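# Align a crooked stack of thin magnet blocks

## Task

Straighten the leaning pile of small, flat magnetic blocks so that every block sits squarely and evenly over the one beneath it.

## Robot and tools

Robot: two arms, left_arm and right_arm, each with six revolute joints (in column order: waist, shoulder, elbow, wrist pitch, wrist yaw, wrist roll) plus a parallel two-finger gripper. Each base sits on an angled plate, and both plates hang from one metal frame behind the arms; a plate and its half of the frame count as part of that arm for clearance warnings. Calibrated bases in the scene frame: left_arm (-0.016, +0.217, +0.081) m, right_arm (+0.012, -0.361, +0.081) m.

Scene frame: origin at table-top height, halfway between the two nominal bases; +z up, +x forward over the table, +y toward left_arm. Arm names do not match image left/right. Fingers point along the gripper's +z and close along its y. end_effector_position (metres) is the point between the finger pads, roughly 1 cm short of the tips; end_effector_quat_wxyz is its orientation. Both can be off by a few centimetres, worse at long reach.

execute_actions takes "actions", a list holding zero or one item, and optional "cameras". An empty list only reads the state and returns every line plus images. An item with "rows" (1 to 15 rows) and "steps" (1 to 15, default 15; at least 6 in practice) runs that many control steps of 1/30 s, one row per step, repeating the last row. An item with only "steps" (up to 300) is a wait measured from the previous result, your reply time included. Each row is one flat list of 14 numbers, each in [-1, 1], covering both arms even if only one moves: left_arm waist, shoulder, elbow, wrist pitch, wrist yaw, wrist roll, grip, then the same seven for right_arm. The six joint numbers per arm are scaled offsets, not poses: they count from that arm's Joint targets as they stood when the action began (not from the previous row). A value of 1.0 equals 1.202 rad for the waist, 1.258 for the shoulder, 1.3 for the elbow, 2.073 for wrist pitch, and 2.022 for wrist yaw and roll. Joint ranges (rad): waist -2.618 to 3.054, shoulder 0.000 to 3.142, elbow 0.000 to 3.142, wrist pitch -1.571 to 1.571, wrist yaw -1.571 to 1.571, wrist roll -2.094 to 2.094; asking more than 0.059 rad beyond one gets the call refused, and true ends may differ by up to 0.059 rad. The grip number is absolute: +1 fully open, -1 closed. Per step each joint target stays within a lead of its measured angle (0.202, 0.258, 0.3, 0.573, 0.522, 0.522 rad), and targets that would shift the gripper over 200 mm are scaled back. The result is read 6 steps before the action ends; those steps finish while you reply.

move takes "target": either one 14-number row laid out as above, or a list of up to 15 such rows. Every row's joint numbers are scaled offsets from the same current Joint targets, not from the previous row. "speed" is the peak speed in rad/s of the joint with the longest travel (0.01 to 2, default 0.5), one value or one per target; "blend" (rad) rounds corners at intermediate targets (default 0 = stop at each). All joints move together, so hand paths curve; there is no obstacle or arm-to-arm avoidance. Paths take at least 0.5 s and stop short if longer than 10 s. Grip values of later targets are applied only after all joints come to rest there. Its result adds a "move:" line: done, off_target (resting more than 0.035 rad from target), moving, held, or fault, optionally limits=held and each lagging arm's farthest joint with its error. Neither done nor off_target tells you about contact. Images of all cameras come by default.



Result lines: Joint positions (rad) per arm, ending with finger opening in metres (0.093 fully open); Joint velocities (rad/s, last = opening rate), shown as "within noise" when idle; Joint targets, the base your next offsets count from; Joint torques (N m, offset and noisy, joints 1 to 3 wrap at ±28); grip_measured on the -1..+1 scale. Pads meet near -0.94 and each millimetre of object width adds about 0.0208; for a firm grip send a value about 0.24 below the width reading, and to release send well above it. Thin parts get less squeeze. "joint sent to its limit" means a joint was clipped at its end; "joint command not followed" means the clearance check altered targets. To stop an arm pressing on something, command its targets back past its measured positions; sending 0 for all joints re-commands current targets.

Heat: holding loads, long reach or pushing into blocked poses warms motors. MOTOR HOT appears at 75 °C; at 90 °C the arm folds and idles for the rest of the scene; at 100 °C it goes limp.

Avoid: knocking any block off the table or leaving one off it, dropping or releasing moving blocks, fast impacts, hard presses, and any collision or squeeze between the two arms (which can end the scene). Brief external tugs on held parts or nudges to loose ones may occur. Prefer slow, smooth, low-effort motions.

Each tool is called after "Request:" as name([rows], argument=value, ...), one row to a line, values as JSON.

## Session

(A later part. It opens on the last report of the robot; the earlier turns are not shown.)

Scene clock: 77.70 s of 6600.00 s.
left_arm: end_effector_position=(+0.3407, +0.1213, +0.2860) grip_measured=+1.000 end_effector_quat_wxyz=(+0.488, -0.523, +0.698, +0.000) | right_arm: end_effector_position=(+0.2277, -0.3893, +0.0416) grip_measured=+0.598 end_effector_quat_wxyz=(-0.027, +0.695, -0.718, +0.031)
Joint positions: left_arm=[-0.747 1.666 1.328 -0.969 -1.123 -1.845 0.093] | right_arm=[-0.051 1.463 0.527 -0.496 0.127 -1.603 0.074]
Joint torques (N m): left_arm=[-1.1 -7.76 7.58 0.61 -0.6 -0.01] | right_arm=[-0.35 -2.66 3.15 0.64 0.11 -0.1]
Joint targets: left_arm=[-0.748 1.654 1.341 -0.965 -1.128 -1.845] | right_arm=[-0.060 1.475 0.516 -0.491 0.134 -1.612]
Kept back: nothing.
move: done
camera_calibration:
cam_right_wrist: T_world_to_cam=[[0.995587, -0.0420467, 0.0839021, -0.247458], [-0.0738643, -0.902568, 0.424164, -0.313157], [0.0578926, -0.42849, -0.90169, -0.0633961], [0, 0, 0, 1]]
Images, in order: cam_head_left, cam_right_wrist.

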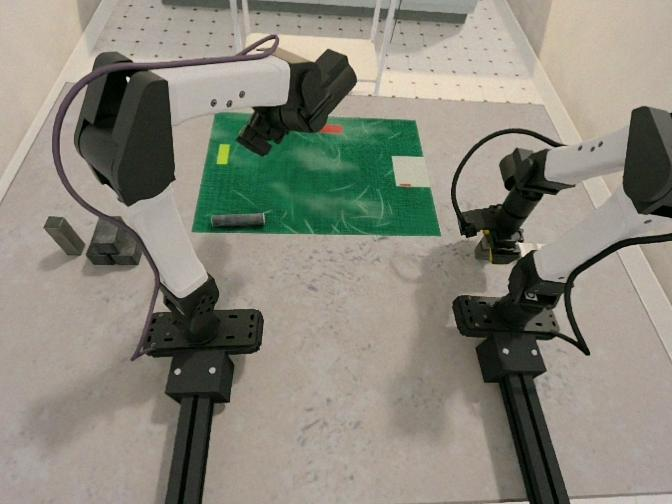

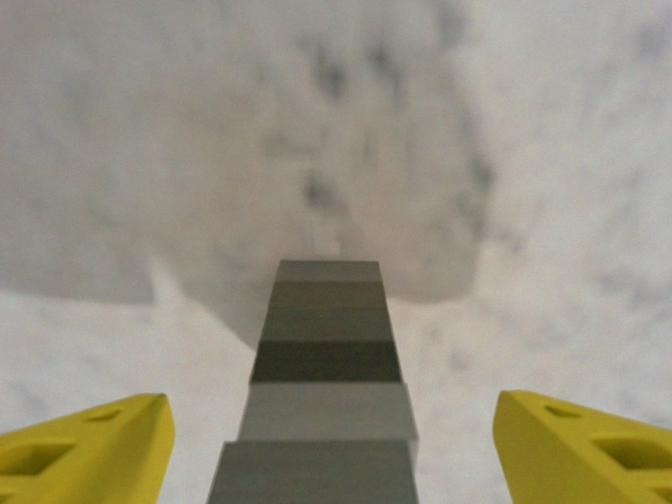

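Request:
move(target=[0,0,0,0,0,0,1,0,0,-0.00615,0.00386,0,0,0.6], speed=0.05, cameras=["cam_right_wrist"])

Request:
zoom_image(camera="cam_right_wrist", region=[180, 250, 490, 504])

Scene clock: 79.40 s of 6600.00 s.
left_arm: end_effector_position=(+0.3407, +0.1213, +0.2860) grip_measured=+1.000 end_effector_quat_wxyz=(+0.488, -0.523, +0.698, +0.000) | right_arm: end_effector_position=(+0.2264, -0.3891, +0.0403) grip_measured=+0.598 end_effector_quat_wxyz=(-0.027, +0.696, -0.717, +0.031)
Joint positions: left_arm=[-0.747 1.666 1.328 -0.969 -1.123 -1.845 0.093] | right_arm=[-0.051 1.463 0.521 -0.49 0.127 -1.603 0.074]
Joint torques (N m): left_arm=[-1.13 -7.75 7.71 0.6 -0.61 0.01] | right_arm=[-0.38 -2.5 2.97 0.67 0.15 -0.1]
Joint targets: left_arm=[-0.748 1.654 1.341 -0.965 -1.128 -1.845] | right_arm=[-0.060 1.475 0.508 -0.483 0.134 -1.612]
Kept back: nothing.
move: done
camera_calibration:
cam_right_wrist: T_world_to_cam=[[0.995652, -0.0412386, 0.0835227, -0.245765], [-0.0729725, -0.902609, 0.42423, -0.312734], [0.0578937, -0.428481, -0.901694, -0.0643571], [0, 0, 0, 1]]
Images, in order: cam_right_wrist.

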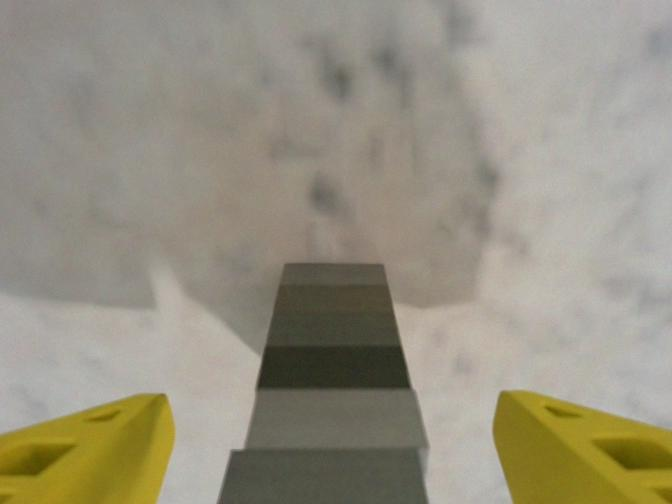

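Scaled by 1.626 from the camera's 672x504 image, which has a finer 960x720 frame.

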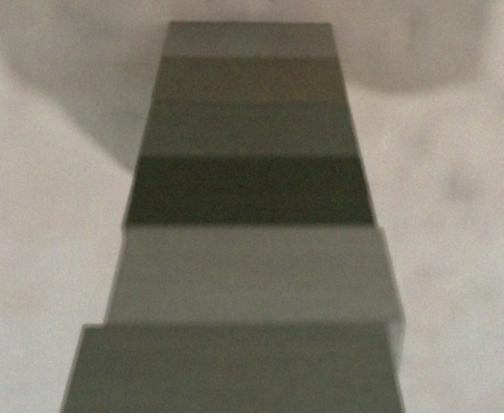

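Request:
execute_actions([
  {"rows":[[0,0,0,0,0,0,1,0,0,0,0,0,0,0.55],[0,0,0,0,0,0,1,0,0,0,0,0,0,0.5],[0,0,0,0,0,0,1,0,0,0,0,0,0,0.45],[0,0,0,0,0,0,1,0,0,0,0,0,0,0.40],[0,0,0,0,0,0,1,0,0,0,0,0,0,0.35],[0,0,0,0,0,0,1,0,0,0,0,0,0,0.30],[0,0,0,0,0,0,1,0,0,0,0,0,0,0.25],[0,0,0,0,0,0,1,0,0,0,0,0,0,0.2],[0,0,0,0,0,0,1,0,0,0,0,0,0,0.15],[0,0,0,0,0,0,1,0,0,0,0,0,0,0.1],[0,0,0,0,0,0,1,0,0,0,0,0,0,0.05],[0,0,0,0,0,0,1,0,0,0,0,0,0,0.0],[0,0,0,0,0,0,1,0,0,0,0,0,0,-0.05],[0,0,0,0,0,0,1,0,0,0,0,0,0,-0.1],[0,0,0,0,0,0,1,0,0,0,0,0,0,-0.14]],"steps":15},
])

Request:
execute_actions([
  {"rows":[[0,0,0,0,0,0,1,0,0,0,0,0,0,-0.17],[0,0,0,0,0,0,1,0,0,0,0,0,0,-0.2],[0,0,0,0,0,0,1,0,0,0,0,0,0,-0.225],[0,0,0,0,0,0,1,0,0,0,0,0,0,-0.245],[0,0,0,0,0,0,1,0,0,0,0,0,0,-0.26],[0,0,0,0,0,0,1,0,0,0,0,0,0,-0.275],[0,0,0,0,0,0,1,0,0,0,0,0,0,-0.29],[0,0,0,0,0,0,1,0,0,0,0,0,0,-0.305],[0,0,0,0,0,0,1,0,0,0,0,0,0,-0.32],[0,0,0,0,0,0,1,0,0,0,0,0,0,-0.335],[0,0,0,0,0,0,1,0,0,0,0,0,0,-0.35],[0,0,0,0,0,0,1,0,0,0,0,0,0,-0.36],[0,0,0,0,0,0,1,0,0,0,0,0,0,-0.37],[0,0,0,0,0,0,1,0,0,0,0,0,0,-0.38],[0,0,0,0,0,0,1,0,0,0,0,0,0,-0.39]],"steps":15},
])

Request:
execute_actions([
  {"rows":[[0,0,0,0,0,0,1,0,0,0,0,0,0,-0.40],[0,0,0,0,0,0,1,0,0,0,0,0,0,-0.41],[0,0,0,0,0,0,1,0,0,0,0,0,0,-0.42],[0,0,0,0,0,0,1,0,0,0,0,0,0,-0.43],[0,0,0,0,0,0,1,0,0,0,0,0,0,-0.44],[0,0,0,0,0,0,1,0,0,0,0,0,0,-0.45],[0,0,0,0,0,0,1,0,0,0,0,0,0,-0.46],[0,0,0,0,0,0,1,0,0,0,0,0,0,-0.47],[0,0,0,0,0,0,1,0,0,0,0,0,0,-0.48],[0,0,0,0,0,0,1,0,0,0,0,0,0,-0.49],[0,0,0,0,0,0,1,0,0,0,0,0,0,-0.50],[0,0,0,0,0,0,1,0,0,0,0,0,0,-0.51]],"steps":12},
])

Request:
wait(seconds=0.4, cameras=["cam_right_wrist"])

Request:
zoom_image(camera="cam_right_wrist", region=[180, 250, 490, 504])

Scene clock: 80.53 s of 6600.00 s.
Steps of this call (1-25: nothing new was sent; 26-34: this action's first 9). Readings (joint positions of left_arm | right_arm):
26: [-0.747 1.666 1.328 -0.969 -1.123 -1.845] | [-0.051 1.463 0.521 -0.489 0.127 -1.603]
27: [-0.747 1.666 1.328 -0.969 -1.123 -1.845] | [-0.051 1.463 0.521 -0.489 0.127 -1.603]
29: [-0.747 1.666 1.328 -0.969 -1.123 -1.845] | [-0.051 1.463 0.521 -0.489 0.127 -1.603]
33: [-0.747 1.666 1.328 -0.969 -1.123 -1.845] | [-0.051 1.463 0.521 -0.489 0.127 -1.604]
34: the state above

Scene clock: 81.03 s of 6600.00 s.
Steps of this call (1-6: your previous action's last 6; 7-15: this action's first 9). Readings (joint positions of left_arm | right_arm):
7: [-0.747 1.666 1.328 -0.969 -1.123 -1.845] | [-0.051 1.463 0.521 -0.489 0.127 -1.604]
8: [-0.747 1.666 1.328 -0.969 -1.123 -1.845] | [-0.051 1.463 0.521 -0.489 0.127 -1.604]
10: [-0.747 1.666 1.328 -0.969 -1.123 -1.845] | [-0.051 1.463 0.521 -0.489 0.127 -1.604]
14: [-0.747 1.666 1.328 -0.969 -1.123 -1.845] | [-0.051 1.463 0.521 -0.489 0.127 -1.604]
15: the state above

Scene clock: 81.43 s of 6600.00 s.
Steps of this call (1-6: your previous action's last 6; 7-12: this action's first 6). Readings (joint positions of left_arm | right_arm):
7: [-0.747 1.666 1.328 -0.969 -1.123 -1.845] | [-0.051 1.463 0.521 -0.489 0.127 -1.604]
8: [-0.747 1.666 1.328 -0.969 -1.123 -1.845] | [-0.051 1.463 0.521 -0.489 0.127 -1.604]
10: [-0.747 1.666 1.328 -0.969 -1.123 -1.845] | [-0.051 1.463 0.521 -0.489 0.127 -1.604]
12: the state above

Scene clock: 82.03 s of 6600.00 s.
left_arm: end_effector_position=(+0.3407, +0.1213, +0.2860) grip_measured=+1.000 end_effector_quat_wxyz=(+0.488, -0.523, +0.698, +0.000) | right_arm: end_effector_position=(+0.2266, -0.3891, +0.0403) grip_measured=-0.498 end_effector_quat_wxyz=(-0.027, +0.696, -0.717, +0.031)
Joint positions: left_arm=[-0.747 1.666 1.328 -0.969 -1.123 -1.845 0.093] | right_arm=[-0.051 1.463 0.521 -0.489 0.127 -1.604 0.021]
Joint torques (N m): left_arm=[-1.07 -7.72 7.69 0.61 -0.59 -0.01] | right_arm=[-0.34 -2.66 3.03 0.67 0.11 -0.11]
Joint targets: left_arm=[-0.748 1.654 1.341 -0.965 -1.128 -1.845] | right_arm=[-0.060 1.475 0.508 -0.483 0.134 -1.612]
Steps of this call (1-6: your previous action's last 6; 7-15: toward your last target; 16-18: nothing new was sent). Readings (joint positions of left_arm | right_arm):
1: [-0.747 1.666 1.328 -0.969 -1.123 -1.845] | [-0.051 1.463 0.521 -0.489 0.127 -1.604]
2: [-0.747 1.666 1.328 -0.969 -1.123 -1.845] | [-0.051 1.463 0.521 -0.489 0.127 -1.604]
4: [-0.747 1.666 1.328 -0.969 -1.123 -1.845] | [-0.051 1.463 0.521 -0.489 0.127 -1.604]
8: [-0.747 1.666 1.328 -0.969 -1.123 -1.845] | [-0.051 1.463 0.521 -0.489 0.127 -1.604]
18: the state above
All arms were judged still, so your last target was given up. Each gripper or tool keeps its last command.
camera_calibration:
cam_right_wrist: T_world_to_cam=[[0.995601, -0.040949, 0.0842758, -0.245854], [-0.073035, -0.9026, 0.42424, -0.31272], [0.0586952, -0.428528, -0.90162, -0.0645622], [0, 0, 0, 1]]
Images, in order: cam_right_wrist.

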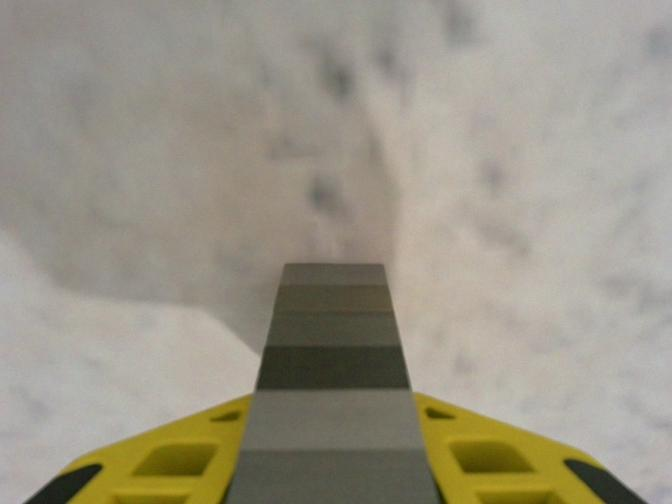

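Scaled by 1.626 from the camera's 672x504 image, which has a finer 960x720 frame.

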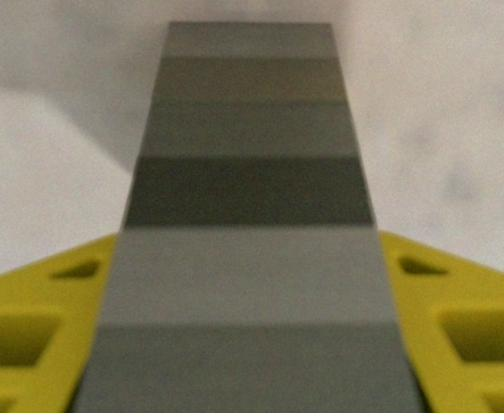

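Request:
execute_actions([
  {"rows":[[0,0,0,0,0,0,1,0,0,0,0,0,0,-0.495],[0,0,0,0,0,0,1,0,0,0,0,0,0,-0.48],[0,0,0,0,0,0,1,0,0,0,0,0,0,-0.465],[0,0,0,0,0,0,1,0,0,0,0,0,0,-0.45],[0,0,0,0,0,0,1,0,0,0,0,0,0,-0.435],[0,0,0,0,0,0,1,0,0,0,0,0,0,-0.42],[0,0,0,0,0,0,1,0,0,0,0,0,0,-0.405],[0,0,0,0,0,0,1,0,0,0,0,0,0,-0.39],[0,0,0,0,0,0,1,0,0,0,0,0,0,-0.375],[0,0,0,0,0,0,1,0,0,0,0,0,0,-0.36],[0,0,0,0,0,0,1,0,0,0,0,0,0,-0.34],[0,0,0,0,0,0,1,0,0,0,0,0,0,-0.31],[0,0,0,0,0,0,1,0,0,0,0,0,0,-0.27],[0,0,0,0,0,0,1,0,0,0,0,0,0,-0.22],[0,0,0,0,0,0,1,0,0,0,0,0,0,-0.15]],"steps":15},
])

Request:
execute_actions([
  {"rows":[[0,0,0,0,0,0,1,0,0,0,0,0,0,-0.09],[0,0,0,0,0,0,1,0,0,0,0,0,0,-0.03],[0,0,0,0,0,0,1,0,0,0,0,0,0,0.03],[0,0,0,0,0,0,1,0,0,0,0,0,0,0.09],[0,0,0,0,0,0,1,0,0,0,0,0,0,0.15],[0,0,0,0,0,0,1,0,0,0,0,0,0,0.21],[0,0,0,0,0,0,1,0,0,0,0,0,0,0.27],[0,0,0,0,0,0,1,0,0,0,0,0,0,0.33],[0,0,0,0,0,0,1,0,0,0,0,0,0,0.39],[0,0,0,0,0,0,1,0,0,0,0,0,0,0.45],[0,0,0,0,0,0,1,0,0,0,0,0,0,0.51],[0,0,0,0,0,0,1,0,0,0,0,0,0,0.57],[0,0,0,0,0,0,1,0,0,0,0,0,0,0.6]],"steps":13},
])

Request:
wait(seconds=0.3, cameras=["cam_right_wrist"])

Request:
move(target=[0,0,0,0,0,0,1,0.0557,-0.1812,0.1754,-0.206,0,0.785,0.6], speed=0.8, cameras=["cam_right_wrist", "cam_head_left", "cam_head_right"])

Request:
zoom_image(camera="cam_right_wrist", region=[250, 200, 420, 370])

Request:
zoom_image(camera="cam_head_left", region=[464, 226, 514, 266])

Request:
zoom_image(camera="cam_head_right", region=[474, 226, 524, 266])

Scene clock: 91.50 s of 6600.00 s.
Steps of this call (1-275: nothing new was sent; 276-284: this action's first 9). Readings (joint positions of left_arm | right_arm):
276: [-0.747 1.666 1.328 -0.969 -1.123 -1.845] | [-0.051 1.463 0.521 -0.489 0.127 -1.604]
277: [-0.747 1.666 1.328 -0.969 -1.123 -1.845] | [-0.051 1.463 0.521 -0.489 0.127 -1.604]
279: [-0.747 1.666 1.328 -0.969 -1.123 -1.845] | [-0.051 1.463 0.521 -0.489 0.127 -1.604]
283: [-0.747 1.666 1.328 -0.969 -1.123 -1.845] | [-0.051 1.463 0.521 -0.489 0.127 -1.604]
284: the state above

Scene clock: 91.93 s of 6600.00 s.
Steps of this call (1-6: your previous action's last 6; 7-13: this action's first 7). Readings (joint positions of left_arm | right_arm):
7: [-0.747 1.666 1.328 -0.969 -1.123 -1.845] | [-0.051 1.463 0.521 -0.488 0.127 -1.604]
8: [-0.747 1.666 1.328 -0.969 -1.123 -1.845] | [-0.051 1.463 0.521 -0.488 0.127 -1.604]
10: [-0.747 1.666 1.328 -0.969 -1.123 -1.845] | [-0.051 1.463 0.521 -0.488 0.127 -1.604]
13: the state above

Scene clock: 92.43 s of 6600.00 s.
Steps of this call (1-6: your previous action's last 6; 7-15: toward your last target). Readings (joint positions of left_arm | right_arm):
1: [-0.747 1.666 1.328 -0.969 -1.123 -1.845] | [-0.051 1.463 0.521 -0.488 0.127 -1.604]
2: [-0.747 1.666 1.328 -0.969 -1.123 -1.845] | [-0.051 1.463 0.521 -0.488 0.127 -1.604]
4: [-0.747 1.666 1.328 -0.969 -1.123 -1.845] | [-0.051 1.463 0.521 -0.488 0.127 -1.604]
8: [-0.747 1.666 1.328 -0.969 -1.123 -1.845] | [-0.051 1.463 0.521 -0.488 0.127 -1.604]
15: the state above
All arms were judged still, so your last target was given up. Each gripper or tool keeps its last command.
camera_calibration:
cam_right_wrist: T_world_to_cam=[[0.995567, -0.0409948, 0.0846529, -0.245972], [-0.0732384, -0.902588, 0.42423, -0.31267], [0.0590155, -0.428549, -0.901589, -0.0646452], [0, 0, 0, 1]]
Images, in order: cam_right_wrist.

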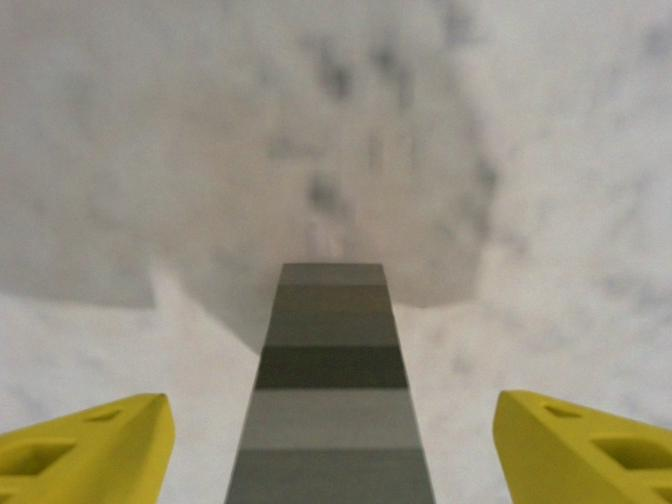

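Scene clock: 95.53 s of 6600.00 s.
left_arm: end_effector_position=(+0.3407, +0.1213, +0.2860) grip_measured=+1.000 end_effector_quat_wxyz=(+0.488, -0.523, +0.698, +0.000) | right_arm: end_effector_position=(+0.2284, -0.3882, +0.1163) grip_measured=+0.598 end_effector_quat_wxyz=(+0.047, -0.009, +0.999, +0.000)
Joint positions: left_arm=[-0.747 1.666 1.328 -0.969 -1.123 -1.845 0.093] | right_arm=[-0.002 1.261 0.711 -0.877 0.127 -0.033 0.074]
Joint torques (N m): left_arm=[-1.1 -7.75 7.6 0.6 -0.6 0.01] | right_arm=[1.37 -4.14 7.19 0.33 0.19 0.02]
Joint targets: left_arm=[-0.748 1.654 1.341 -0.965 -1.128 -1.845] | right_arm=[0.007 1.247 0.736 -0.910 0.134 -0.025]
Kept back: nothing.
move: done
camera_calibration:
cam_right_wrist: T_world_to_cam=[[0.00641259, -0.999975, 0.00281554, -0.39091], [-0.941555, -0.00508961, 0.33682, 0.212979], [-0.336798, -0.00481087, -0.941565, 0.26372], [0, 0, 0, 1]]
Images, in order: cam_head_left, cam_head_right, cam_right_wrist.

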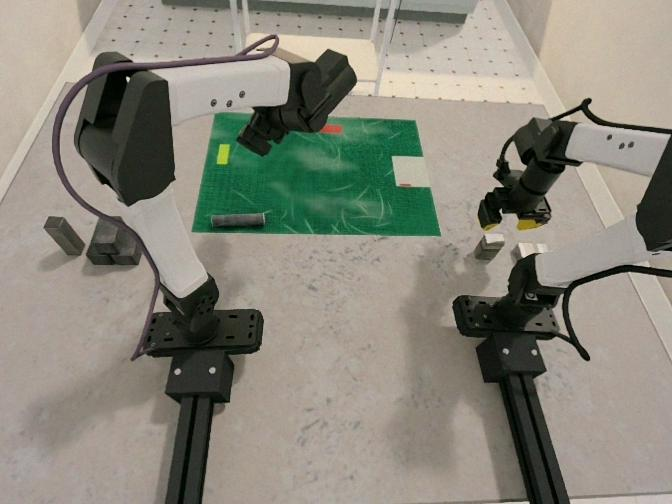

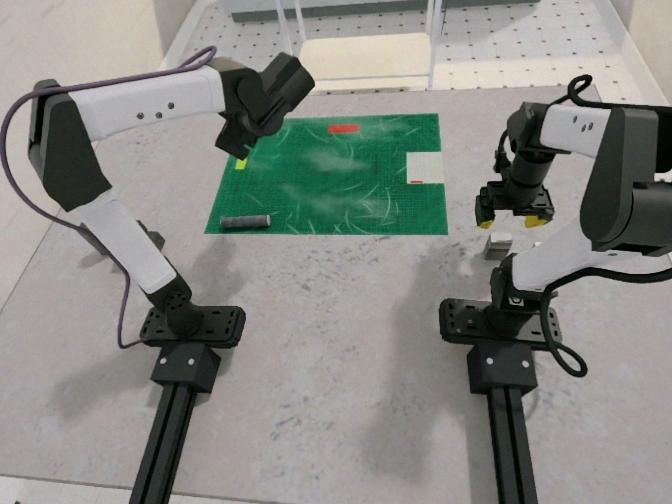

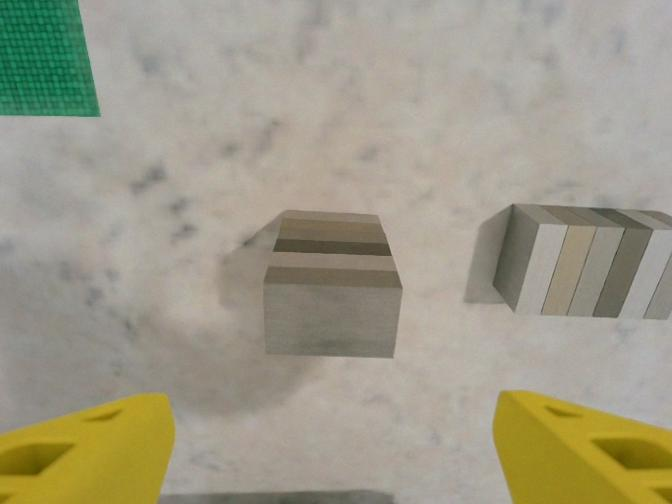

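Scaled by 2.965 from the camera's 672x504 image, which has a finer 960x720 frame.

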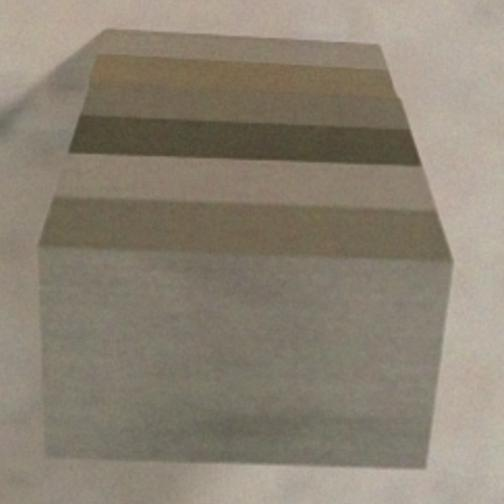

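Scaled by 10.080 from the camera's 672x504 image, which has a finer 960x720 frame.

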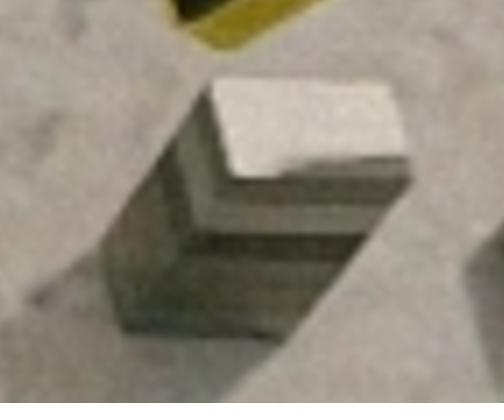

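Scaled by 10.080 from the camera's 672x504 image, which has a finer 960x720 frame.

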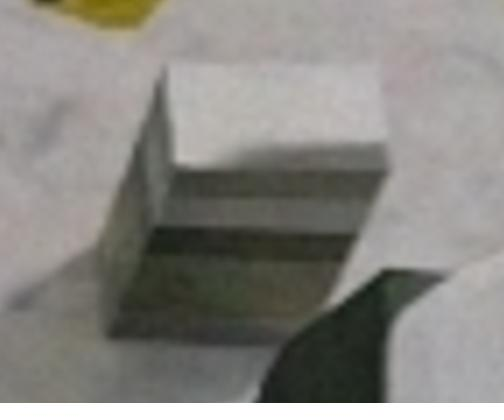

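Request:
finished_scene(scene=2)

The scene is finished: the task was done.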